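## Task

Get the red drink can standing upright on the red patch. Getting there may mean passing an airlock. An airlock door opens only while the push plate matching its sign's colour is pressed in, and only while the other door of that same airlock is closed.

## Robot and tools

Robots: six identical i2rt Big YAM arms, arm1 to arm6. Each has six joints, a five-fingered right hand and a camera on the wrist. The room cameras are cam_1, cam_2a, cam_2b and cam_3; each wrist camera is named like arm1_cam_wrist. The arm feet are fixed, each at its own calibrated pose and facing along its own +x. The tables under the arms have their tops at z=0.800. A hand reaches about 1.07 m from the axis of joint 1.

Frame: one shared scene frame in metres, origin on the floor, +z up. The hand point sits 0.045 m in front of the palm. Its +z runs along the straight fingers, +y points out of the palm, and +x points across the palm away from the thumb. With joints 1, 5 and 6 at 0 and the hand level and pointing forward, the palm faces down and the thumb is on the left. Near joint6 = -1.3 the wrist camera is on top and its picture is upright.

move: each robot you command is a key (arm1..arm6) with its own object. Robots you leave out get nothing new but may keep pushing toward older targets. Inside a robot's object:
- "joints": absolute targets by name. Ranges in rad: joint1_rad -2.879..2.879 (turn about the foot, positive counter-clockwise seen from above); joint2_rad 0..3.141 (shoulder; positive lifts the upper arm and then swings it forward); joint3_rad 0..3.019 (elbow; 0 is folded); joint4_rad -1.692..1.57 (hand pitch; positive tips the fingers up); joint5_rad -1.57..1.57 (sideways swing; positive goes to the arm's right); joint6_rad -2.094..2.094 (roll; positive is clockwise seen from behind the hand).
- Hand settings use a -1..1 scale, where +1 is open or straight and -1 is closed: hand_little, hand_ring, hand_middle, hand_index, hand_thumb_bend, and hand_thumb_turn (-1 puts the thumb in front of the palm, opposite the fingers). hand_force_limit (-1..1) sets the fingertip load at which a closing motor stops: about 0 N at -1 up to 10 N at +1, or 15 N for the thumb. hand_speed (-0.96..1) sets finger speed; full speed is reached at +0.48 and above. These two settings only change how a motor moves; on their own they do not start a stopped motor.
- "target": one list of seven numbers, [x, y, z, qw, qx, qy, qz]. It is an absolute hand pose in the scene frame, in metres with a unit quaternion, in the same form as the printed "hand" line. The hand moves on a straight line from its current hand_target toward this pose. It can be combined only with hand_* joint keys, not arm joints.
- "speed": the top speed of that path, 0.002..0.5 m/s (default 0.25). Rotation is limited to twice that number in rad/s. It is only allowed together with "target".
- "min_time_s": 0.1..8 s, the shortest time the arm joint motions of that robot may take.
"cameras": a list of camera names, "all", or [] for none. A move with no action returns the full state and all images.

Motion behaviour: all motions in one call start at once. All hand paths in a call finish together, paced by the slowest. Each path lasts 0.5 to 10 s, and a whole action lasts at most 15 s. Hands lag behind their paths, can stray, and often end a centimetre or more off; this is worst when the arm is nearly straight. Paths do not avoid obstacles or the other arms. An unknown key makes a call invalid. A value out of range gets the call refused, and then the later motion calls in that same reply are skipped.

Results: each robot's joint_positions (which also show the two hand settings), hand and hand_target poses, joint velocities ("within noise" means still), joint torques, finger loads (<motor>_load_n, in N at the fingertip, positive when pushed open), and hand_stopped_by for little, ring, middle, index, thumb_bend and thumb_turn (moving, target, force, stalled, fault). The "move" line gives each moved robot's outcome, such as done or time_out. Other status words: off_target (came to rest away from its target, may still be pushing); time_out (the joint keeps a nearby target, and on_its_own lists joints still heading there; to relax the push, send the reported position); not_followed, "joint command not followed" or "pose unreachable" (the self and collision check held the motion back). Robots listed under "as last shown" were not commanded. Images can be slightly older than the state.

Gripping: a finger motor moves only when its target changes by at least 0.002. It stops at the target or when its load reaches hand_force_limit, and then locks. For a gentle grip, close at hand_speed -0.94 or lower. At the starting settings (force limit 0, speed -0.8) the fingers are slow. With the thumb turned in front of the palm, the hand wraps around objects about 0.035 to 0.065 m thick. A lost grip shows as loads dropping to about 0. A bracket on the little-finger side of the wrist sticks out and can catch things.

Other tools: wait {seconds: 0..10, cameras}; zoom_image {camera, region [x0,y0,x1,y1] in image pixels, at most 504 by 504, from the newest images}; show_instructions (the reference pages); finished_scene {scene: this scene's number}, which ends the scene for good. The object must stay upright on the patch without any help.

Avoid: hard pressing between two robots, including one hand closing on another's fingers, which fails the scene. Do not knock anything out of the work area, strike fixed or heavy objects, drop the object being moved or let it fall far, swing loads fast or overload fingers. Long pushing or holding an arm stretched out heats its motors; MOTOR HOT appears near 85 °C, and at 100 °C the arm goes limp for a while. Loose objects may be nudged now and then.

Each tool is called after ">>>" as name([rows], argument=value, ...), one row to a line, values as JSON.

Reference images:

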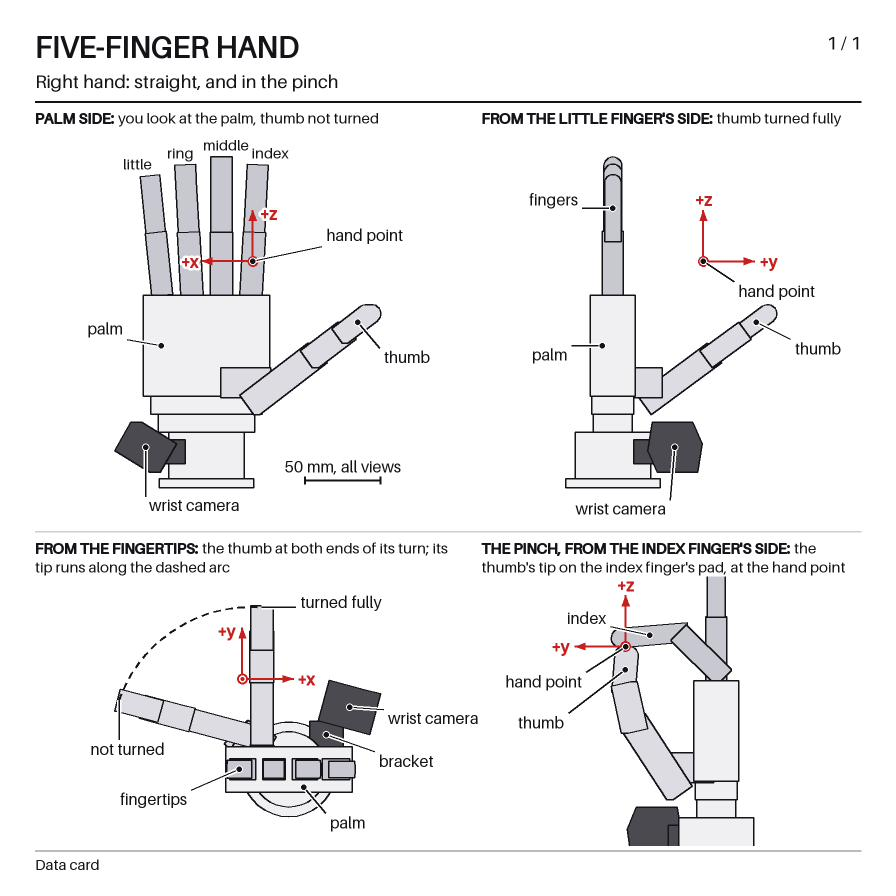

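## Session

>>> move(cameras=["all"])

Scene clock: 0.00 s.
Joint torques (N m): no reading
Heat: arm1: hottest joint2_rad 31 °C; arm2: hottest joint3_rad 32 °C; arm3: hottest joint2_rad 32 °C; arm4: hottest joint1_rad 31 °C; arm5: hottest joint1_rad 36 °C; arm6: hottest joint2_rad 32 °C.
Joint velocities: within noise
arm1.joint_positions: joint1_rad=-1.175 joint2_rad=+0.649 joint3_rad=+1.449 joint4_rad=-1.536 joint5_rad=+0.000 joint6_rad=-1.200 hand_little=+1.000 hand_ring=+1.000 hand_middle=+1.000 hand_index=+1.000 hand_thumb_turn=+1.000 hand_thumb_bend=+1.000 hand_force_limit=+0.000 hand_speed=-0.800
arm1.joint_status: not commanded
arm1.hand_stopped_by: target,target,target,target,target,target
arm1.little_load_n: 0.0
arm1.ring_load_n: 0.0
arm1.middle_load_n: 0.0
arm1.index_load_n: 0.0
arm1.thumb_bend_load_n: 0.0
arm1.thumb_turn_load_n: 0.0
arm1.hand: x=+1.1714 y=-1.5874 z=+1.2729 quat_wxyz=(-0.363, +0.659, +0.635, +0.177) (m; scene frame)
arm1.hand_target: x=+1.1716 y=-1.5883 z=+1.2808 quat_wxyz=(-0.372, +0.655, +0.632, +0.181) (m; scene frame)
arm1.hand_status: not commanded
arm2.joint_positions: joint1_rad=-0.954 joint2_rad=+0.623 joint3_rad=+1.377 joint4_rad=-1.536 joint5_rad=+0.000 joint6_rad=-1.200 hand_little=+1.000 hand_ring=+1.000 hand_middle=+1.000 hand_index=+1.000 hand_thumb_turn=+1.000 hand_thumb_bend=+1.000 hand_force_limit=+0.000 hand_speed=-0.800
arm2.joint_status: not commanded
arm2.hand_stopped_by: target,target,target,target,target,target
arm2.little_load_n: 0.0
arm2.ring_load_n: 0.0
arm2.middle_load_n: 0.0
arm2.index_load_n: 0.0
arm2.thumb_bend_load_n: 0.0
arm2.thumb_turn_load_n: 0.0
arm2.hand: x=+1.1254 y=+0.2775 z=+1.2986 quat_wxyz=(+0.374, -0.565, -0.728, -0.104) (m; scene frame)
arm2.hand_target: x=+1.1256 y=+0.2774 z=+1.3066 quat_wxyz=(+0.383, -0.562, -0.725, -0.107) (m; scene frame)
arm2.hand_status: not commanded
arm3.joint_positions: joint1_rad=+0.515 joint2_rad=+0.629 joint3_rad=+1.442 joint4_rad=-1.536 joint5_rad=+0.000 joint6_rad=-1.200 hand_little=+1.000 hand_ring=+1.000 hand_middle=+1.000 hand_index=+1.000 hand_thumb_turn=+1.000 hand_thumb_bend=+1.000 hand_force_limit=+0.000 hand_speed=-0.800
arm3.joint_status: not commanded
arm3.hand_stopped_by: target,target,target,target,target,target
arm3.little_load_n: 0.0
arm3.ring_load_n: 0.0
arm3.middle_load_n: 0.0
arm3.index_load_n: 0.0
arm3.thumb_bend_load_n: 0.0
arm3.thumb_turn_load_n: 0.0
arm3.hand: x=-0.0558 y=+0.1120 z=+1.2825 quat_wxyz=(-0.392, +0.583, +0.700, +0.131) (m; scene frame)
arm3.hand_target: x=-0.0556 y=+0.1117 z=+1.2921 quat_wxyz=(-0.402, +0.579, +0.696, +0.135) (m; scene frame)
arm3.hand_status: not commanded
arm4.joint_positions: joint1_rad=+0.892 joint2_rad=+0.608 joint3_rad=+1.446 joint4_rad=-1.536 joint5_rad=+0.000 joint6_rad=-1.200 hand_little=+1.000 hand_ring=+1.000 hand_middle=+1.000 hand_index=+1.000 hand_thumb_turn=+1.000 hand_thumb_bend=+1.000 hand_force_limit=+0.000 hand_speed=-0.800
arm4.joint_status: not commanded
arm4.hand_stopped_by: target,target,target,target,target,target
arm4.little_load_n: 0.0
arm4.ring_load_n: -0.5
arm4.middle_load_n: 0.0
arm4.index_load_n: 0.0
arm4.thumb_bend_load_n: 0.0
arm4.thumb_turn_load_n: 0.0
arm4.hand: x=+0.1379 y=-2.0799 z=+1.3046 quat_wxyz=(+0.056, +0.790, -0.447, +0.416) (m; scene frame)
arm4.hand_target: x=+0.1374 y=-2.0796 z=+1.3142 quat_wxyz=(+0.058, +0.785, -0.445, +0.427) (m; scene frame)
arm4.hand_status: not commanded
arm5.joint_positions: joint1_rad=+1.143 joint2_rad=+0.640 joint3_rad=+1.327 joint4_rad=-1.536 joint5_rad=+0.000 joint6_rad=-1.200 hand_little=+1.000 hand_ring=+1.000 hand_middle=+1.000 hand_index=+1.000 hand_thumb_turn=+1.000 hand_thumb_bend=+1.000 hand_force_limit=+0.000 hand_speed=-0.800
arm5.joint_status: not commanded
arm5.hand_stopped_by: target,target,target,target,target,target
arm5.little_load_n: 0.0
arm5.ring_load_n: 0.0
arm5.middle_load_n: 0.0
arm5.index_load_n: 0.0
arm5.thumb_bend_load_n: 0.0
arm5.thumb_turn_load_n: 0.0
arm5.hand: x=-1.0718 y=+0.2508 z=+1.2830 quat_wxyz=(-0.255, +0.849, +0.397, +0.237) (m; scene frame)
arm5.hand_target: x=-1.0713 y=+0.2519 z=+1.2961 quat_wxyz=(-0.266, +0.844, +0.395, +0.248) (m; scene frame)
arm5.hand_status: not commanded
arm6.joint_positions: joint1_rad=-0.985 joint2_rad=+0.646 joint3_rad=+1.450 joint4_rad=-1.536 joint5_rad=+0.000 joint6_rad=-1.200 hand_little=+1.000 hand_ring=+1.000 hand_middle=+1.000 hand_index=+1.000 hand_thumb_turn=+1.000 hand_thumb_bend=+1.000 hand_force_limit=+0.000 hand_speed=-0.800
arm6.joint_status: not commanded
arm6.hand_stopped_by: target,target,target,target,target,target
arm6.little_load_n: 0.0
arm6.ring_load_n: 0.0
arm6.middle_load_n: -0.5
arm6.index_load_n: 0.0
arm6.thumb_bend_load_n: 0.0
arm6.thumb_turn_load_n: 0.0
arm6.hand: x=-1.1537 y=+1.4722 z=+1.3241 quat_wxyz=(+0.133, +0.697, -0.589, +0.387) (m; scene frame)
arm6.hand_target: x=-1.1540 y=+1.4728 z=+1.3329 quat_wxyz=(+0.136, +0.693, -0.586, +0.397) (m; scene frame)
arm6.hand_status: not commanded
pictures: arm1_cam_wrist, arm2_cam_wrist, arm3_cam_wrist, arm4_cam_wrist, arm5_cam_wrist, arm6_cam_wrist, cam_1, cam_2a, cam_2b, cam_3
camera_calibration:
arm1_cam_wrist: T_world_to_cam=[[0.952699, 0.301681, -0.0367824, -0.593238], [0.265942, -0.886115, -0.379572, -1.2199], [-0.147103, 0.351836, -0.924431, 2.02073], [0, 0, 0, 1]] pos_world=[1.18686, -1.61297, 1.38317]
arm2_cam_wrist: T_world_to_cam=[[0.87766, 0.467508, -0.105594, -0.980085], [0.447079, -0.877967, -0.171156, -0.0489817], [-0.172725, 0.103008, -0.979569, 1.55606], [0, 0, 0, 1]] pos_world=[1.15085, 0.254906, 1.41239]
arm3_cam_wrist: T_world_to_cam=[[0.879445, 0.460849, -0.119143, 0.154076], [0.39059, -0.841731, -0.372731, 0.604223], [-0.272059, 0.28126, -0.920259, 1.25049], [0, 0, 0, 1]] pos_world=[-0.0312963, 0.0858732, 1.39435]
arm4_cam_wrist: T_world_to_cam=[[-0.628093, -0.776072, -0.0566643, -1.45563], [-0.682472, 0.584393, -0.438995, 1.9013], [0.373806, -0.237058, -0.896701, 0.738792], [0, 0, 0, 1]] pos_world=[0.107142, -2.06564, 1.41465]
arm5_cam_wrist: T_world_to_cam=[[0.917268, -0.387603, -0.0915564, 1.19919], [-0.397895, -0.881893, -0.252873, 0.1318], [0.0172715, 0.268382, -0.963158, 1.30403], [0, 0, 0, 1]] pos_world=[-1.07006, 0.231065, 1.39911]
arm6_cam_wrist: T_world_to_cam=[[-0.875815, -0.474344, -0.0891404, -0.18955], [-0.413763, 0.832989, -0.367326, -1.20773], [0.248492, -0.284827, -0.925811, 2.0475], [0, 0, 0, 1]] pos_world=[-1.17451, 1.4993, 1.43506]

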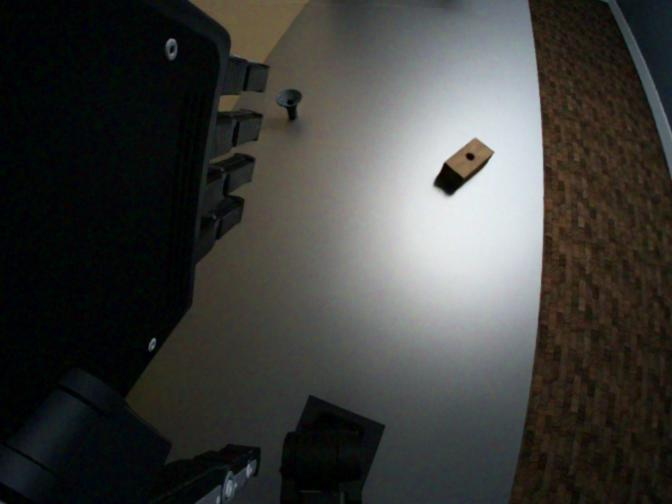

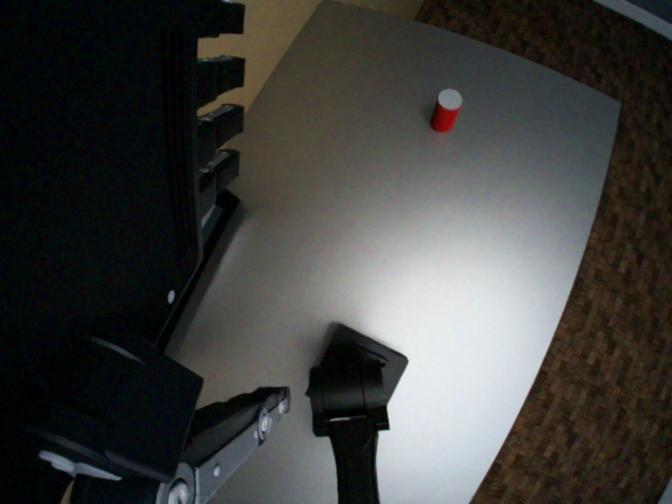

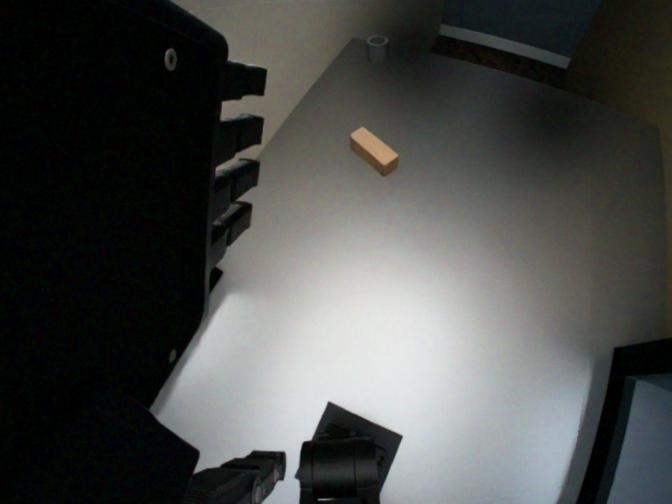

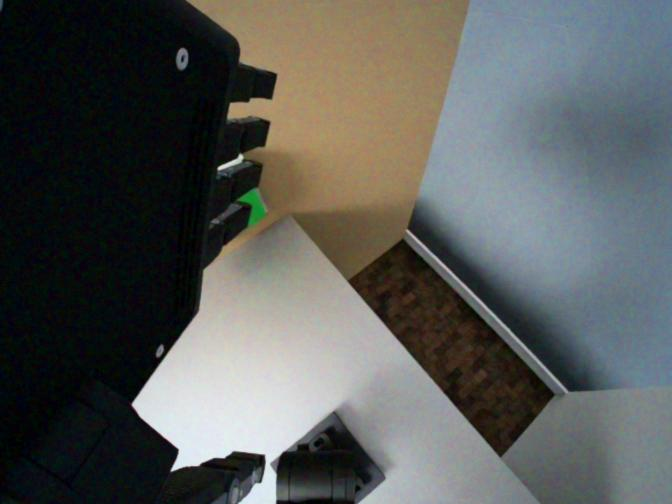

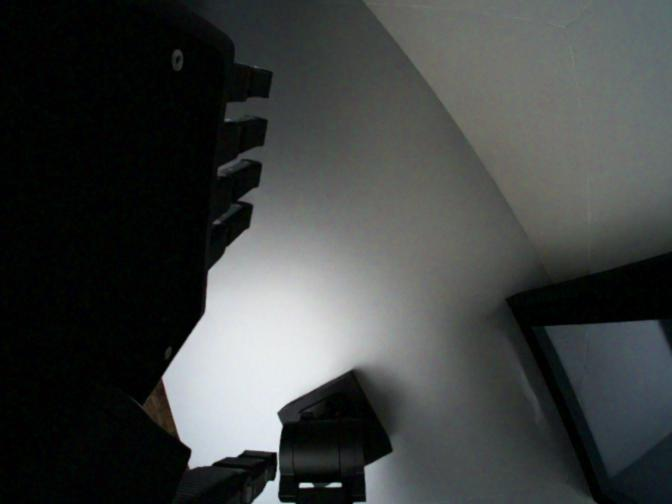

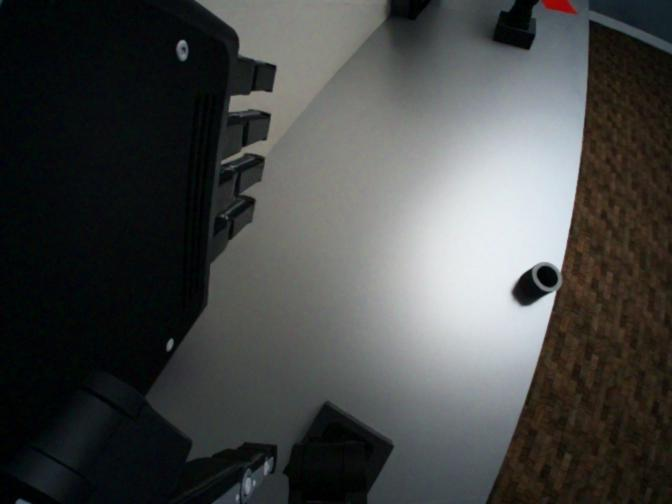

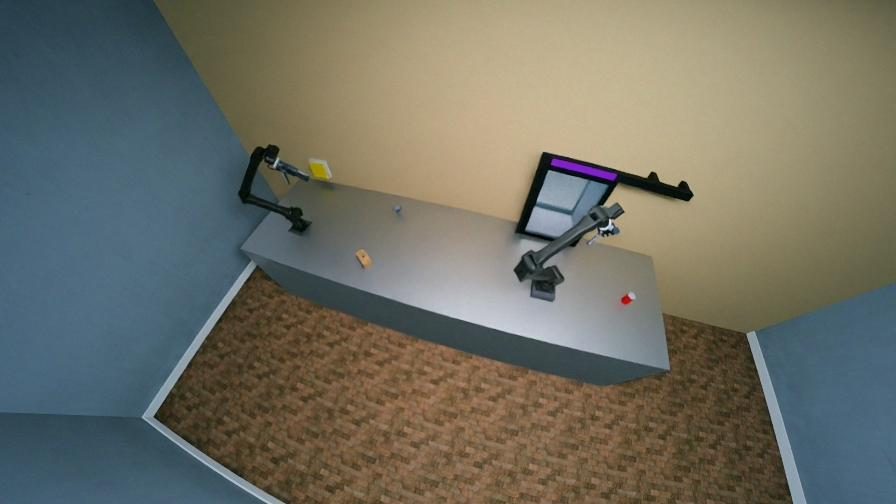

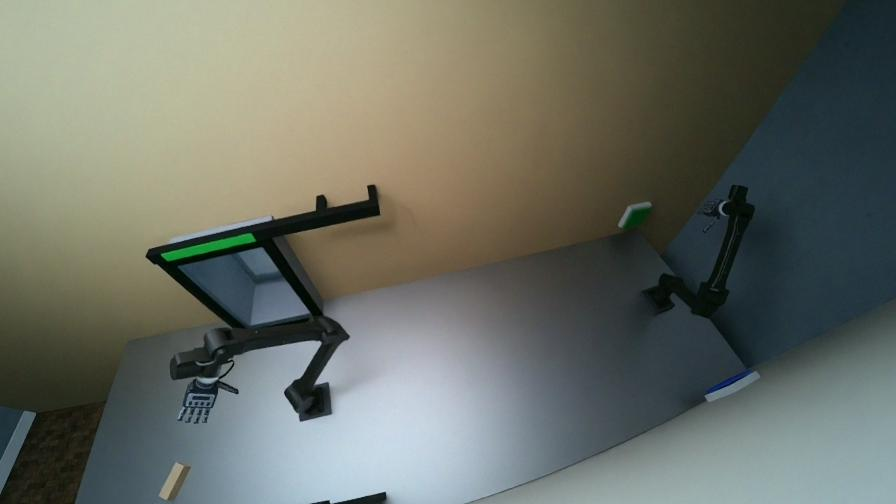

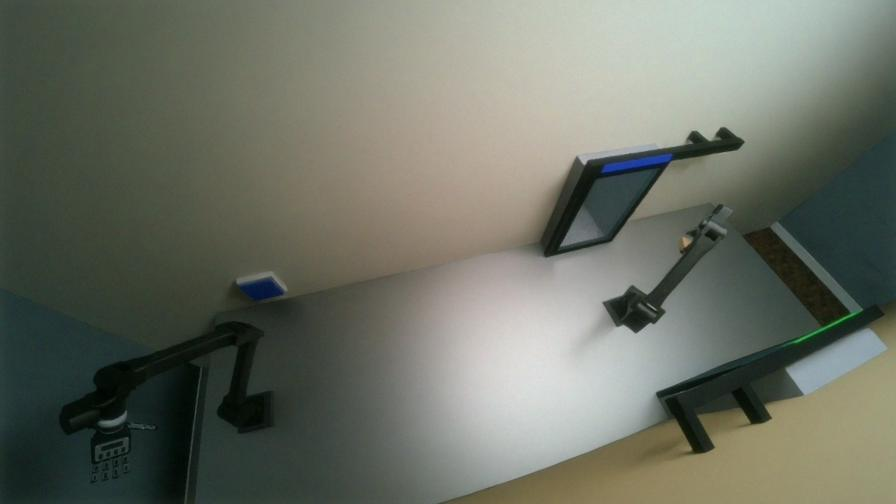

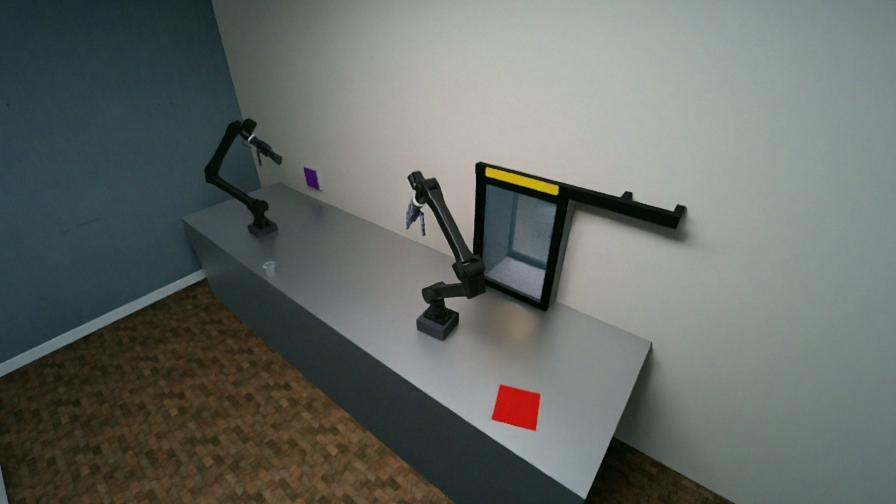

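>>> move(arm1={"joints": {"joint1_rad": 0.29, "joint2_rad": 0.95, "joint3_rad": 0.35, "joint4_rad": 0.6, "joint5_rad": 0.222, "joint6_rad": -1.5708, "hand_little": -1, "hand_ring": -1, "hand_middle": -1, "hand_index": -1, "hand_speed": 0.3}}, arm2={"joints": {"joint1_rad": -1.237, "joint2_rad": 0.95, "joint3_rad": 0.35, "joint4_rad": 0.6, "joint5_rad": 0.222, "joint6_rad": -1.5708}}, arm3={"target": [0.25, 0.12, 1.2, 0, 0.7071, 0, 0.7071], "speed": 0.25}, arm4={"joints": {"joint1_rad": 1.765, "joint2_rad": 0.95, "joint3_rad": 0.35, "joint4_rad": 0.6, "joint5_rad": 0.222, "joint6_rad": -1.5708, "hand_little": -1, "hand_ring": -1, "hand_middle": -1, "hand_index": -1, "hand_speed": 0.3}}, arm5={"joints": {"joint1_rad": -1.3}}, arm6={"joints": {"joint1_rad": 0.27, "joint2_rad": 0.95, "joint3_rad": 0.35, "joint4_rad": 0.6, "joint5_rad": 0.222, "joint6_rad": -1.5708, "hand_little": -1, "hand_ring": -1, "hand_middle": -1, "hand_index": -1, "hand_speed": 0.3}}, cameras=["arm1_cam_wrist", "arm2_cam_wrist", "arm3_cam_wrist", "arm4_cam_wrist", "arm5_cam_wrist", "arm6_cam_wrist"])

Scene clock: 13.33 s.
Joint torques (N m): arm1=[2.02 -3.31 7.61 3.04 0.15 -0.14] | arm2=[-0.21 -3.6 8.55 2.91 0.08 -0.15] | arm3=[1.85 -0.56 7.97 2.03 -0.13 -0.13] | arm4=[2.14 -4.84 7.69 2.71 0.12 -0.15] | arm5=[0.67 1.9 9.2 1.17 -0.05 0.04] | arm6=[0.26 -3.37 10.17 2.7 0.15 -0.26]
Heat: arm1: hottest joint3_rad 32 °C; arm2: hottest joint3_rad 33 °C; arm3: hottest joint2_rad 32 °C; arm4: hottest joint1_rad 31 °C; arm5: hottest joint1_rad 36 °C; arm6: hottest joint3_rad 33 °C.
move: arm1 done; arm2 done; arm3 done; arm4 done; arm5 done; arm6 done
Joint velocities: within noise
arm1.joint_positions: joint1_rad=+0.273 joint2_rad=+0.955 joint3_rad=+0.358 joint4_rad=+0.580 joint5_rad=+0.218 joint6_rad=-1.563 hand_little=-1.000 hand_ring=-1.000 hand_middle=-1.000 hand_index=-1.000 hand_thumb_turn=+1.000 hand_thumb_bend=+1.000 hand_force_limit=+0.000 hand_speed=+0.300
arm1.joint_status: all done
arm1.hand_stopped_by: target,target,target,target,target,target
arm1.little_load_n: 0.0
arm1.ring_load_n: 0.0
arm1.middle_load_n: 0.0
arm1.index_load_n: 0.0
arm1.thumb_bend_load_n: 0.0
arm1.thumb_turn_load_n: 0.0
arm1.hand: x=+0.7577 y=-1.7707 z=+1.0242 quat_wxyz=(-0.696, +0.006, +0.718, +0.004) (m; scene frame)
arm1.hand_target: x=+0.7594 y=-1.7766 z=+1.0274 quat_wxyz=(-0.702, +0.000, +0.713, +0.001) (m; scene frame)
arm1.hand_status: not commanded
arm2.joint_positions: joint1_rad=-1.229 joint2_rad=+0.955 joint3_rad=+0.356 joint4_rad=+0.579 joint5_rad=+0.220 joint6_rad=-1.559 hand_little=+1.000 hand_ring=+1.000 hand_middle=+1.000 hand_index=+1.000 hand_thumb_turn=+1.000 hand_thumb_bend=+1.000 hand_force_limit=+0.000 hand_speed=-0.800
arm2.joint_status: all done
arm2.hand_stopped_by: target,target,target,target,target,target
arm2.little_load_n: -0.5
arm2.ring_load_n: 0.0
arm2.middle_load_n: 0.0
arm2.index_load_n: 0.0
arm2.thumb_bend_load_n: 0.0
arm2.thumb_turn_load_n: 0.0
arm2.hand: x=+1.1437 y=+0.5320 z=+1.0814 quat_wxyz=(+0.532, -0.476, -0.532, -0.455) (m; scene frame)
arm2.hand_target: x=+1.1485 y=+0.5313 z=+1.0861 quat_wxyz=(+0.533, -0.472, -0.526, -0.465) (m; scene frame)
arm2.hand_status: not commanded
arm3.joint_positions: joint1_rad=-0.237 joint2_rad=+0.778 joint3_rad=+0.716 joint4_rad=+0.059 joint5_rad=+1.364 joint6_rad=-1.567 hand_little=+1.000 hand_ring=+1.000 hand_middle=+1.000 hand_index=+1.000 hand_thumb_turn=+1.000 hand_thumb_bend=+1.000 hand_force_limit=+0.000 hand_speed=-0.800
arm3.joint_status: not commanded
arm3.hand_stopped_by: target,target,target,target,target,target
arm3.little_load_n: 0.0
arm3.ring_load_n: 0.0
arm3.middle_load_n: 0.0
arm3.index_load_n: 0.0
arm3.thumb_bend_load_n: 0.0
arm3.thumb_turn_load_n: 0.0
arm3.hand: x=+0.2487 y=+0.1216 z=+1.2012 quat_wxyz=(-0.004, +0.708, +0.002, +0.706) (m; scene frame)
arm3.hand_target: x=+0.2499 y=+0.1200 z=+1.2000 quat_wxyz=(+0.000, +0.707, +0.000, +0.707) (m; scene frame)
arm3.hand_status: done (0.002 m and 0.5 deg from the pose sent, 0.317 m and 119.4 deg at the start)
arm4.joint_positions: joint1_rad=+1.753 joint2_rad=+0.956 joint3_rad=+0.360 joint4_rad=+0.580 joint5_rad=+0.219 joint6_rad=-1.557 hand_little=-1.000 hand_ring=-1.000 hand_middle=-1.000 hand_index=-1.000 hand_thumb_turn=+1.000 hand_thumb_bend=+1.000 hand_force_limit=+0.000 hand_speed=+0.300
arm4.joint_status: all done
arm4.hand_stopped_by: target,target,target,target,target,target
arm4.little_load_n: 0.0
arm4.ring_load_n: 0.0
arm4.middle_load_n: 0.0
arm4.index_load_n: 0.0
arm4.thumb_bend_load_n: 0.0
arm4.thumb_turn_load_n: 0.0
arm4.hand: x=+0.4610 y=-1.9454 z=+1.0595 quat_wxyz=(-0.002, +0.712, -0.012, +0.702) (m; scene frame)
arm4.hand_target: x=+0.4587 y=-1.9415 z=+1.0621 quat_wxyz=(-0.001, +0.707, -0.005, +0.707) (m; scene frame)
arm4.hand_status: not commanded
arm5.joint_positions: joint1_rad=-1.292 joint2_rad=+0.640 joint3_rad=+1.327 joint4_rad=-1.536 joint5_rad=+0.000 joint6_rad=-1.200 hand_little=+1.000 hand_ring=+1.000 hand_middle=+1.000 hand_index=+1.000 hand_thumb_turn=+1.000 hand_thumb_bend=+1.000 hand_force_limit=+0.000 hand_speed=-0.800
arm5.joint_status: all done
arm5.hand_stopped_by: target,target,target,target,target,target
arm5.little_load_n: 0.0
arm5.ring_load_n: 0.0
arm5.middle_load_n: 0.0
arm5.index_load_n: 0.0
arm5.thumb_bend_load_n: 0.0
arm5.thumb_turn_load_n: 0.0
arm5.hand: x=-1.1454 y=-0.1145 z=+1.2864 quat_wxyz=(+0.146, +0.668, -0.655, +0.322) (m; scene frame)
arm5.hand_target: x=-1.1465 y=-0.1157 z=+1.2994 quat_wxyz=(+0.153, +0.661, -0.653, +0.336) (m; scene frame)
arm5.hand_status: not commanded
arm6.joint_positions: joint1_rad=+0.262 joint2_rad=+0.955 joint3_rad=+0.351 joint4_rad=+0.580 joint5_rad=+0.219 joint6_rad=-1.555 hand_little=-1.000 hand_ring=-1.000 hand_middle=-1.000 hand_index=-1.000 hand_thumb_turn=+1.000 hand_thumb_bend=+1.000 hand_force_limit=+0.000 hand_speed=+0.300
arm6.joint_status: all done
arm6.hand_stopped_by: target,target,target,target,target,target
arm6.little_load_n: 0.0
arm6.ring_load_n: 0.0
arm6.middle_load_n: 0.0
arm6.index_load_n: 0.0
arm6.thumb_bend_load_n: 0.0
arm6.thumb_turn_load_n: 0.0
arm6.hand: x=-0.7774 y=+1.6504 z=+1.0777 quat_wxyz=(-0.001, +0.714, -0.004, +0.700) (m; scene frame)
arm6.hand_target: x=-0.7775 y=+1.6527 z=+1.0851 quat_wxyz=(+0.001, +0.706, +0.002, +0.708) (m; scene frame)
arm6.hand_status: not commanded
pictures: arm1_cam_wrist, arm2_cam_wrist, arm3_cam_wrist, arm4_cam_wrist, arm5_cam_wrist, arm6_cam_wrist
camera_calibration:
arm1_cam_wrist: T_world_to_cam=[[-0.0165382, 0.950656, 0.309807, 1.37558], [0.460042, 0.282339, -0.841811, 1.02871], [-0.887743, 0.128602, -0.442011, 1.46626], [0, 0, 0, 1]] pos_world=[0.85116, -1.78671, 1.08792]
arm2_cam_wrist: T_world_to_cam=[[0.977589, 0.101109, 0.184652, -1.37137], [0.209117, -0.567544, -0.796344, 0.912176], [0.0242809, 0.817111, -0.575969, 0.27865], [0, 0, 0, 1]] pos_world=[1.14311, 0.428669, 1.14013]
arm3_cam_wrist: T_world_to_cam=[[0.0332649, -0.972827, 0.229133, -0.161335], [-0.448455, -0.219414, -0.866456, 1.1892], [0.893186, -0.0739333, -0.443567, 0.436571], [0, 0, 0, 1]] pos_world=[0.148729, 0.136253, 1.261]
arm4_cam_wrist: T_world_to_cam=[[0.00371002, -0.956186, 0.292736, -2.17394], [-0.417088, -0.267539, -0.868597, 0.610997], [0.908858, -0.118874, -0.399806, -0.11309], [0, 0, 0, 1]] pos_world=[0.365688, -1.92867, 1.12189]
arm5_cam_wrist: T_world_to_cam=[[-0.950654, -0.302173, -0.0703469, -1.03161], [-0.273988, 0.924046, -0.266589, 0.14761], [0.14556, -0.23416, -0.96124, 1.49352], [0, 0, 0, 1]] pos_world=[-1.15765, -0.0984003, 1.40241]
arm6_cam_wrist: T_world_to_cam=[[0.0295469, -0.963709, 0.265316, 1.33201], [-0.466661, -0.248028, -0.848946, 0.971056], [0.883942, -0.0987289, -0.457054, 1.45829], [0, 0, 0, 1]] pos_world=[-0.875251, 1.66849, 1.13749]

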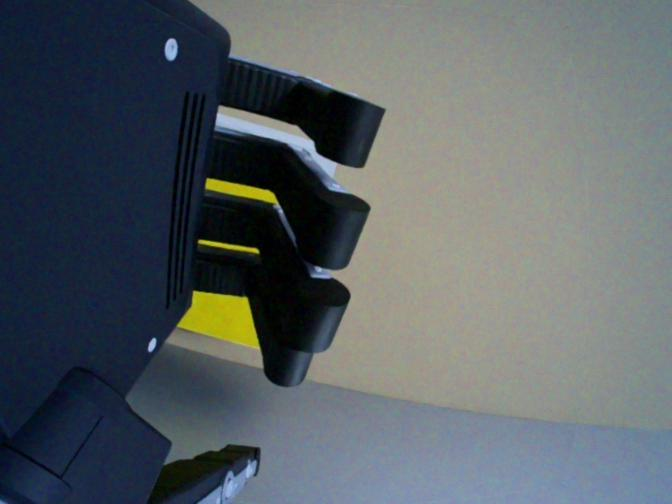

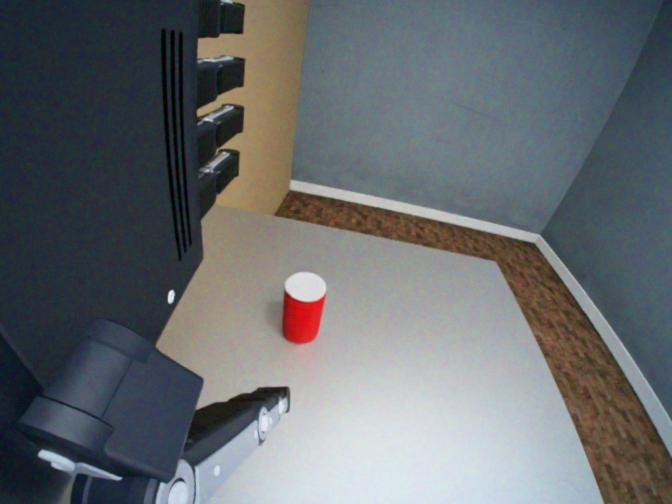

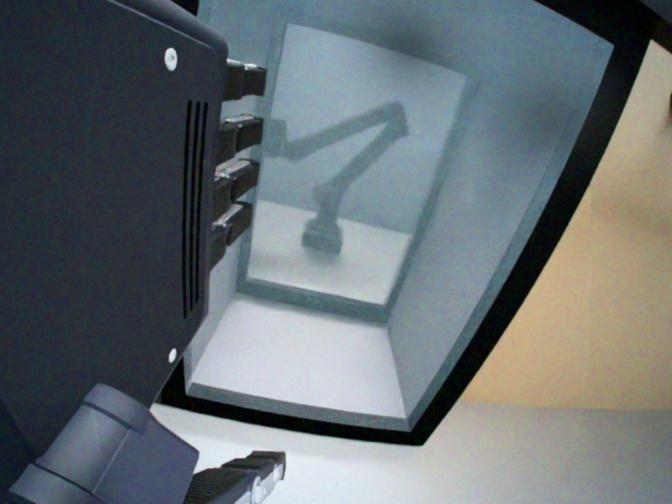

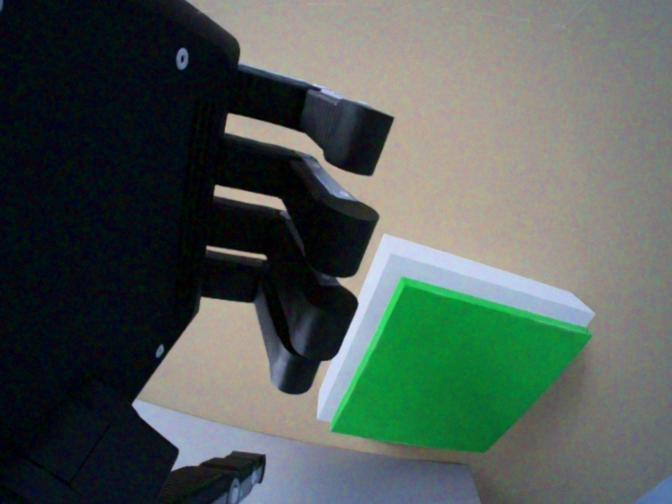

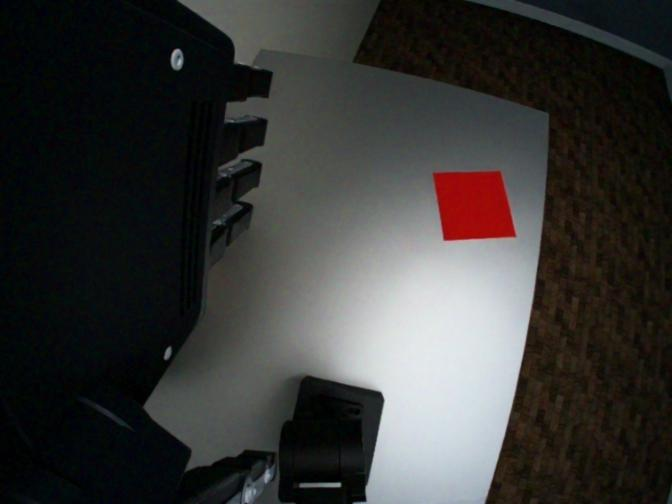

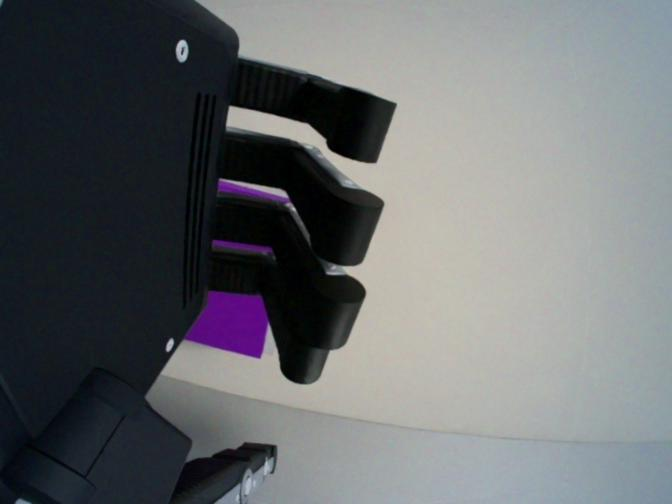

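>>> move(arm1={"target": [0.77, -1.793, 0.99, 0.7071, 0, -0.7071, 0]}, arm2={"target": [1.147, 0.585, 0.87, 0.5296, -0.4685, -0.5296, -0.4685], "joints": {"hand_thumb_turn": -1, "hand_speed": 0.4}}, arm4={"target": [0.415, -2.098, 0.99, 0, 0.7071, 0, 0.7071]}, arm5={"joints": {"joint1_rad": -1.395, "joint2_rad": 0.24, "joint3_rad": 0.25, "joint4_rad": 0.035, "joint5_rad": -1.295, "joint6_rad": -1.55}}, arm6={"target": [-0.775, 1.678, 0.99, 0, 0.7071, 0, 0.7071]}, cameras=["arm2_cam_wrist", "arm6_cam_wrist", "arm4_cam_wrist"])

Scene clock: 21.77 s.
Joint torques (N m): arm1=[2.2 -2.08 6.71 2.99 0.15 -0.14] | arm2=[-0.67 -8.76 2.48 2.82 0 -0.13] | arm3=[1.85 -0.56 8.01 2.02 -0.13 -0.14] | arm4=[-0.44 -4.07 5.89 2.65 -0.11 -0.12] | arm5=[0.62 3.19 8.73 1.55 -0.18 -0.06] | arm6=[0.67 -4.13 6.34 2.8 0.14 -0.18]
Heat: arm1: hottest joint3_rad 33 °C; arm2: hottest joint3_rad 33 °C; arm3: hottest joint2_rad 32 °C; arm4: hottest joint1_rad 31 °C; arm5: hottest joint1_rad 36 °C; arm6: hottest joint3_rad 34 °C.
move: arm1 done; arm2 off_target; arm4 done; arm5 done; arm6 done
Joint velocities: within noise
arm1.joint_positions: joint1_rad=+0.347 joint2_rad=+1.059 joint3_rad=+0.276 joint4_rad=+0.798 joint5_rad=+0.292 joint6_rad=-1.565 hand_little=-1.000 hand_ring=-1.000 hand_middle=-1.000 hand_index=-1.000 hand_thumb_turn=+1.000 hand_thumb_bend=+1.000 hand_force_limit=+0.000 hand_speed=+0.300
arm1.joint_status: not commanded
arm1.hand_stopped_by: target,target,target,target,target,target
arm1.little_load_n: 0.0
arm1.ring_load_n: 0.0
arm1.middle_load_n: 0.0
arm1.index_load_n: 0.0
arm1.thumb_bend_load_n: 0.0
arm1.thumb_turn_load_n: 0.0
arm1.hand: x=+0.7691 y=-1.7866 z=+0.9933 quat_wxyz=(-0.707, +0.008, +0.707, +0.002) (m; scene frame)
arm1.hand_target: x=+0.7701 y=-1.7929 z=+0.9899 quat_wxyz=(-0.707, +0.000, +0.707, +0.000) (m; scene frame)
arm1.hand_status: done (0.007 m and 0.9 deg from the pose sent, 0.043 m and 2.0 deg at the start)
arm2.joint_positions: joint1_rad=-1.291 joint2_rad=+2.017 joint3_rad=+0.382 joint4_rad=+1.565 joint5_rad=+0.165 joint6_rad=-1.560 hand_little=+1.000 hand_ring=+1.000 hand_middle=+1.000 hand_index=+1.000 hand_thumb_turn=-1.000 hand_thumb_bend=+1.000 hand_force_limit=+0.000 hand_speed=+0.400
arm2.joint_status: all done
arm2.hand_stopped_by: target,target,target,target,target,target
arm2.little_load_n: 0.5
arm2.ring_load_n: 0.0
arm2.middle_load_n: 0.0
arm2.index_load_n: 0.0
arm2.thumb_bend_load_n: 0.0
arm2.thumb_turn_load_n: 0.5
arm2.hand: x=+1.1436 y=+0.5805 z=+0.8672 quat_wxyz=(+0.515, -0.487, -0.545, -0.448) (m; scene frame)
arm2.hand_target: x=+1.1470 y=+0.5851 z=+0.8705 quat_wxyz=(+0.517, -0.482, -0.540, -0.457) (m; scene frame)
arm2.hand_status: off_target (0.006 m and 4.0 deg from the pose sent, 0.218 m and 1.8 deg at the start; a joint's target at an end of its range on 28 of 58 steps)
arm3: as last shown
arm3.joint_positions: joint1_rad=-0.237 joint2_rad=+0.778 joint3_rad=+0.716 joint4_rad=+0.059 joint5_rad=+1.364 joint6_rad=-1.568 hand_little=+1.000 hand_ring=+1.000 hand_middle=+1.000 hand_index=+1.000 hand_thumb_turn=+1.000 hand_thumb_bend=+1.000 hand_force_limit=+0.000 hand_speed=-0.800
arm3.hand: x=+0.2487 y=+0.1216 z=+1.2013 quat_wxyz=(-0.004, +0.708, +0.002, +0.706) (m; scene frame)
arm4.joint_positions: joint1_rad=+1.072 joint2_rad=+1.141 joint3_rad=+0.199 joint4_rad=+0.936 joint5_rad=-0.487 joint6_rad=-1.571 hand_little=-1.000 hand_ring=-1.000 hand_middle=-1.000 hand_index=-1.000 hand_thumb_turn=+1.000 hand_thumb_bend=+1.000 hand_force_limit=+0.000 hand_speed=+0.300
arm4.joint_status: not commanded
arm4.hand_stopped_by: target,target,target,target,target,target
arm4.little_load_n: 0.0
arm4.ring_load_n: 0.0
arm4.middle_load_n: 0.0
arm4.index_load_n: 0.0
arm4.thumb_bend_load_n: 0.0
arm4.thumb_turn_load_n: 0.0
arm4.hand: x=+0.4181 y=-2.0937 z=+0.9908 quat_wxyz=(-0.008, +0.709, -0.001, +0.705) (m; scene frame)
arm4.hand_target: x=+0.4150 y=-2.0980 z=+0.9901 quat_wxyz=(+0.000, +0.707, +0.000, +0.707) (m; scene frame)
arm4.hand_status: done (0.005 m and 0.9 deg from the pose sent, 0.174 m and 1.7 deg at the start)
arm5.joint_positions: joint1_rad=-1.387 joint2_rad=+0.242 joint3_rad=+0.249 joint4_rad=+0.018 joint5_rad=-1.292 joint6_rad=-1.540 hand_little=+1.000 hand_ring=+1.000 hand_middle=+1.000 hand_index=+1.000 hand_thumb_turn=+1.000 hand_thumb_bend=+1.000 hand_force_limit=+0.000 hand_speed=-0.800
arm5.joint_status: all done
arm5.hand_stopped_by: target,target,target,target,target,target
arm5.little_load_n: 0.0
arm5.ring_load_n: 0.0
arm5.middle_load_n: 0.0
arm5.index_load_n: 0.0
arm5.thumb_bend_load_n: 0.0
arm5.thumb_turn_load_n: 0.0
arm5.hand: x=-0.9470 y=-0.0986 z=+1.1272 quat_wxyz=(-0.004, +0.709, +0.004, +0.705) (m; scene frame)
arm5.hand_target: x=-0.9482 y=-0.1003 z=+1.1318 quat_wxyz=(+0.008, +0.707, +0.013, +0.707) (m; scene frame)
arm5.hand_status: not commanded
arm6.joint_positions: joint1_rad=+0.359 joint2_rad=+1.380 joint3_rad=+0.254 joint4_rad=+1.115 joint5_rad=+0.316 joint6_rad=-1.555 hand_little=-1.000 hand_ring=-1.000 hand_middle=-1.000 hand_index=-1.000 hand_thumb_turn=+1.000 hand_thumb_bend=+1.000 hand_force_limit=+0.000 hand_speed=+0.300
arm6.joint_status: not commanded
arm6.hand_stopped_by: target,target,target,target,target,target
arm6.little_load_n: 0.0
arm6.ring_load_n: 0.0
arm6.middle_load_n: 0.0
arm6.index_load_n: 0.0
arm6.thumb_bend_load_n: 0.0
arm6.thumb_turn_load_n: 0.0
arm6.hand: x=-0.7752 y=+1.6754 z=+0.9893 quat_wxyz=(-0.002, +0.710, -0.005, +0.704) (m; scene frame)
arm6.hand_target: x=-0.7751 y=+1.6780 z=+0.9900 quat_wxyz=(+0.000, +0.707, +0.000, +0.707) (m; scene frame)
arm6.hand_status: done (0.003 m and 0.7 deg from the pose sent, 0.092 m and 1.3 deg at the start)
pictures: arm2_cam_wrist, arm4_cam_wrist, arm6_cam_wrist
camera_calibration:
arm2_cam_wrist: T_world_to_cam=[[0.975424, 0.103692, 0.194412, -1.34401], [0.216974, -0.605594, -0.765622, 0.755559], [0.0383455, 0.788989, -0.61321, 0.148124], [0, 0, 0, 1]] pos_world=[1.14136, 0.480057, 0.930595]
arm4_cam_wrist: T_world_to_cam=[[0.024181, -0.953355, 0.300882, -2.3062], [-0.400863, -0.284961, -0.870693, 0.45265], [0.915819, -0.0995581, -0.389055, -0.0923261], [0, 0, 0, 1]] pos_world=[0.321771, -2.07884, 1.05209]
arm6_cam_wrist: T_world_to_cam=[[0.0254533, -0.964147, 0.264144, 1.37823], [-0.456105, -0.246325, -0.855156, 0.914734], [0.889562, -0.0987109, -0.446022, 1.41178], [0, 0, 0, 1]] pos_world=[-0.873734, 1.6935, 1.04788]

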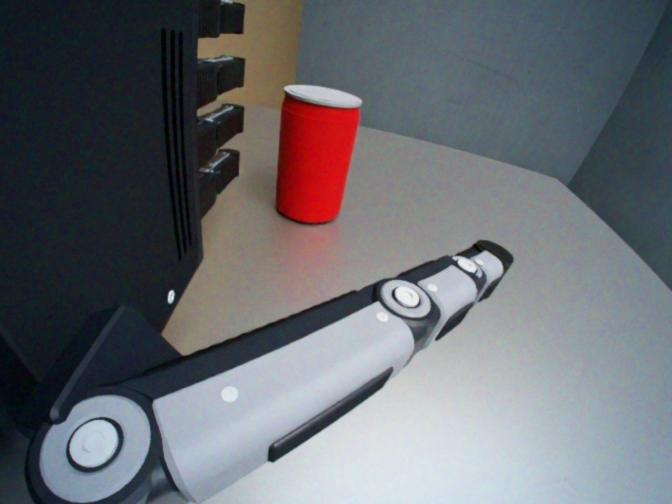

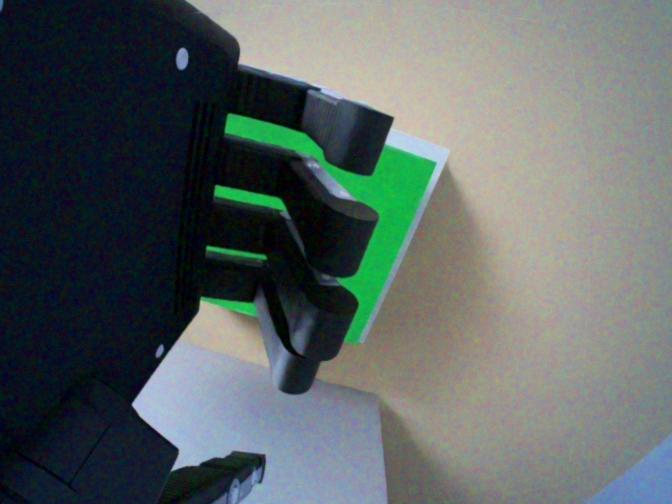

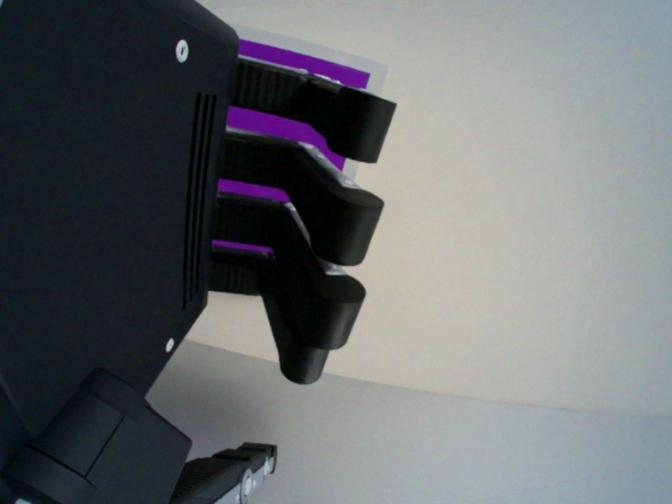

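>>> move(arm2={"target": [1.134, 0.66, 0.842, 0.5296, -0.4685, -0.5296, -0.4685], "speed": 0.15}, arm4={"target": [0.415, -2.108, 0.99, 0, 0.7071, 0, 0.7071]}, arm6={"target": [-0.675, 1.685, 0.99, 0, 0.7071, 0, 0.7071], "speed": 0.15}, cameras=["arm2_cam_wrist", "cam_1"])

Scene clock: 27.53 s.
Joint torques (N m): arm1=[2.08 -2.02 6.71 2.97 0.15 -0.14] | arm2=[-0.56 -10.75 3.28 2.06 -0.13 -0.15] | arm3=[1.85 -0.67 7.99 2.03 -0.13 -0.15] | arm4=[-0.5 -4.31 6.68 2.61 -0.11 -0.11] | arm5=[0.67 3.25 8.73 1.59 -0.18 -0.06] | arm6=[-0.79 -5.54 10.65 1.13 -0.19 -0.23]
Heat: arm1: hottest joint3_rad 33 °C; arm2: hottest joint3_rad 33 °C; arm3: hottest joint3_rad 33 °C; arm4: hottest joint3_rad 32 °C; arm5: hottest joint1_rad 36 °C; arm6: hottest joint3_rad 33 °C.
move: arm2 done; arm4 done; arm6 off_target
Joint velocities: within noise
arm1, arm3, arm5: as last shown
arm1.ring_load_n: -0.5
arm1.thumb_turn_load_n: 0.5
arm2.joint_positions: joint1_rad=-1.316 joint2_rad=+2.171 joint3_rad=+0.609 joint4_rad=+1.565 joint5_rad=+0.137 joint6_rad=-1.573 hand_little=+1.000 hand_ring=+1.000 hand_middle=+1.000 hand_index=+1.000 hand_thumb_turn=-1.000 hand_thumb_bend=+1.000 hand_force_limit=+0.000 hand_speed=+0.400
arm2.joint_status: not commanded
arm2.hand_stopped_by: target,target,target,target,target,target
arm2.little_load_n: 0.0
arm2.ring_load_n: 0.0
arm2.middle_load_n: 0.0
arm2.index_load_n: 0.0
arm2.thumb_bend_load_n: 0.0
arm2.thumb_turn_load_n: 0.5
arm2.hand: x=+1.1301 y=+0.6559 z=+0.8472 quat_wxyz=(+0.535, -0.469, -0.527, -0.464) (m; scene frame)
arm2.hand_target: x=+1.1341 y=+0.6597 z=+0.8420 quat_wxyz=(+0.530, -0.469, -0.530, -0.468) (m; scene frame)
arm2.hand_status: done (0.008 m and 0.9 deg from the pose sent, 0.084 m and 4.0 deg at the start)
arm4.joint_positions: joint1_rad=+1.034 joint2_rad=+1.160 joint3_rad=+0.199 joint4_rad=+0.944 joint5_rad=-0.525 joint6_rad=-1.571 hand_little=-1.000 hand_ring=-1.000 hand_middle=-1.000 hand_index=-1.000 hand_thumb_turn=+1.000 hand_thumb_bend=+1.000 hand_force_limit=+0.000 hand_speed=+0.300
arm4.joint_status: not commanded
arm4.hand_stopped_by: target,target,target,target,target,target
arm4.little_load_n: 0.0
arm4.ring_load_n: 0.0
arm4.middle_load_n: 0.0
arm4.index_load_n: 0.0
arm4.thumb_bend_load_n: 0.0
arm4.thumb_turn_load_n: 0.0
arm4.hand: x=+0.4149 y=-2.1012 z=+0.9852 quat_wxyz=(-0.010, +0.712, -0.002, +0.702) (m; scene frame)
arm4.hand_target: x=+0.4149 y=-2.1079 z=+0.9901 quat_wxyz=(+0.000, +0.707, +0.000, +0.707) (m; scene frame)
arm4.hand_status: done (0.008 m and 1.5 deg from the pose sent, 0.015 m and 0.9 deg at the start)
arm6.joint_positions: joint1_rad=+0.307 joint2_rad=+1.580 joint3_rad=+0.467 joint4_rad=+1.105 joint5_rad=+0.256 joint6_rad=-1.555 hand_little=-1.000 hand_ring=-1.000 hand_middle=-1.000 hand_index=-1.000 hand_thumb_turn=+1.000 hand_thumb_bend=+1.000 hand_force_limit=+0.000 hand_speed=+0.300
arm6.joint_status: not commanded
arm6.hand_stopped_by: target,target,target,target,target,target
arm6.little_load_n: -1.0
arm6.ring_load_n: 0.0
arm6.middle_load_n: 0.0
arm6.index_load_n: -0.5
arm6.thumb_bend_load_n: 0.0
arm6.thumb_turn_load_n: 0.0
arm6.hand: x=-0.6924 y=+1.6856 z=+0.9858 quat_wxyz=(-0.005, +0.709, -0.002, +0.705) (m; scene frame)
arm6.hand_target: x=-0.6759 y=+1.6850 z=+0.9903 quat_wxyz=(+0.000, +0.707, +0.000, +0.707) (m; scene frame)
arm6.hand_status: off_target (0.018 m and 0.7 deg from the pose sent, 0.101 m and 0.8 deg at the start)
pictures: arm2_cam_wrist, cam_1
camera_calibration:
arm2_cam_wrist: T_world_to_cam=[[0.976739, 0.0927163, 0.19335, -1.32821], [0.212139, -0.549285, -0.808259, 0.793495], [0.0312653, 0.830475, -0.556177, 0.0094778], [0, 0, 0, 1]] pos_world=[1.12869, 0.551131, 0.90343]

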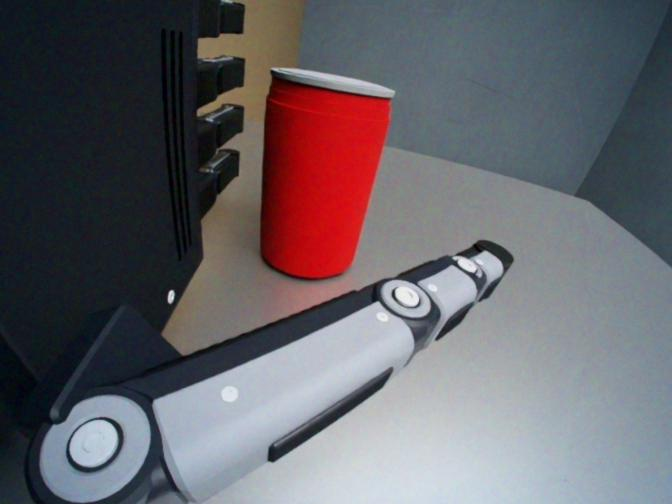

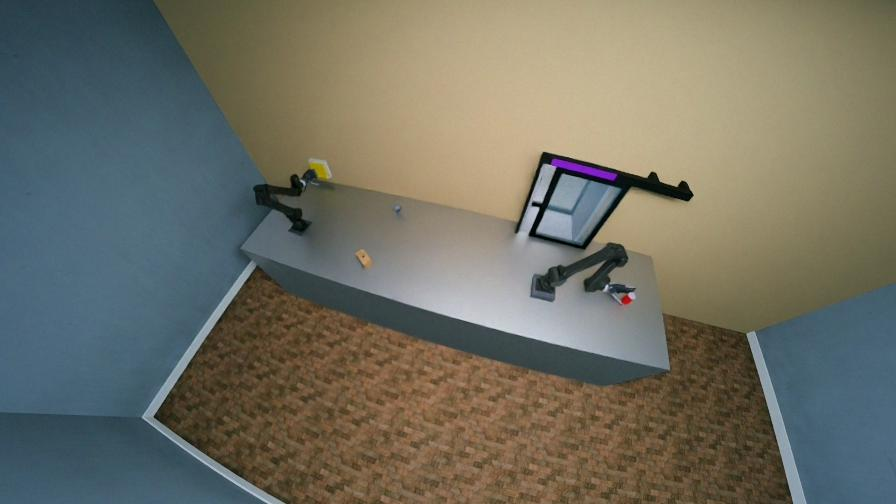

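>>> move(arm2={"target": [1.1295, 0.6885, 0.835, 0.5296, -0.4685, -0.5296, -0.4685], "speed": 0.1}, cameras=["arm2_cam_wrist"])

Scene clock: 29.63 s.
Joint torques (N m): arm1=[2.14 -2.08 6.72 2.99 0.15 -0.14] | arm2=[-0.44 -11.46 4.03 1.57 -0.08 -0.15] | arm3=[1.85 -0.62 7.99 2.03 -0.13 -0.14] | arm4=[-0.26 -4.31 6.64 2.69 -0.11 -0.11] | arm5=[0.73 3.19 8.73 1.52 -0.18 -0.05] | arm6=[-0.56 -6.36 10.66 1.06 -0.2 -0.18]
Heat: arm1: hottest joint3_rad 33 °C; arm2: hottest joint3_rad 33 °C; arm3: hottest joint3_rad 33 °C; arm4: hottest joint3_rad 32 °C; arm5: hottest joint1_rad 36 °C; arm6: hottest joint3_rad 34 °C.
move: arm2 off_target
Joint velocities: within noise
arm1, arm3, arm4, arm5, arm6: as last shown
arm1.ring_load_n: 0.0
arm1.thumb_turn_load_n: 0.0
arm2.joint_positions: joint1_rad=-1.324 joint2_rad=+2.198 joint3_rad=+0.690 joint4_rad=+1.523 joint5_rad=+0.129 joint6_rad=-1.573 hand_little=+1.000 hand_ring=+1.000 hand_middle=+1.000 hand_index=+1.000 hand_thumb_turn=-1.000 hand_thumb_bend=+1.000 hand_force_limit=+0.000 hand_speed=+0.400
arm2.joint_status: not commanded
arm2.hand_stopped_by: target,target,target,target,target,target
arm2.little_load_n: 0.0
arm2.ring_load_n: 0.0
arm2.middle_load_n: 0.0
arm2.index_load_n: 0.0
arm2.thumb_bend_load_n: 0.0
arm2.thumb_turn_load_n: 0.5
arm2.hand: x=+1.1253 y=+0.6840 z=+0.8438 quat_wxyz=(+0.539, -0.467, -0.524, -0.466) (m; scene frame)
arm2.hand_target: x=+1.1295 y=+0.6881 z=+0.8350 quat_wxyz=(+0.530, -0.469, -0.530, -0.468) (m; scene frame)
arm2.hand_status: off_target (0.011 m and 1.3 deg from the pose sent, 0.035 m and 0.9 deg at the start)
arm6.thumb_turn_load_n: -0.5
pictures: arm2_cam_wrist
camera_calibration:
arm2_cam_wrist: T_world_to_cam=[[0.977294, 0.0907017, 0.191496, -1.32317], [0.20983, -0.539998, -0.815091, 0.809229], [0.0294771, 0.836765, -0.546768, -0.0259525], [0, 0, 0, 1]] pos_world=[1.12409, 0.578713, 0.898788]

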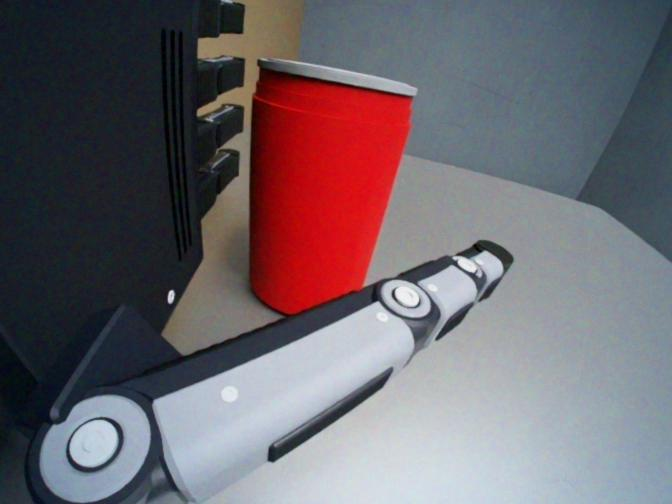

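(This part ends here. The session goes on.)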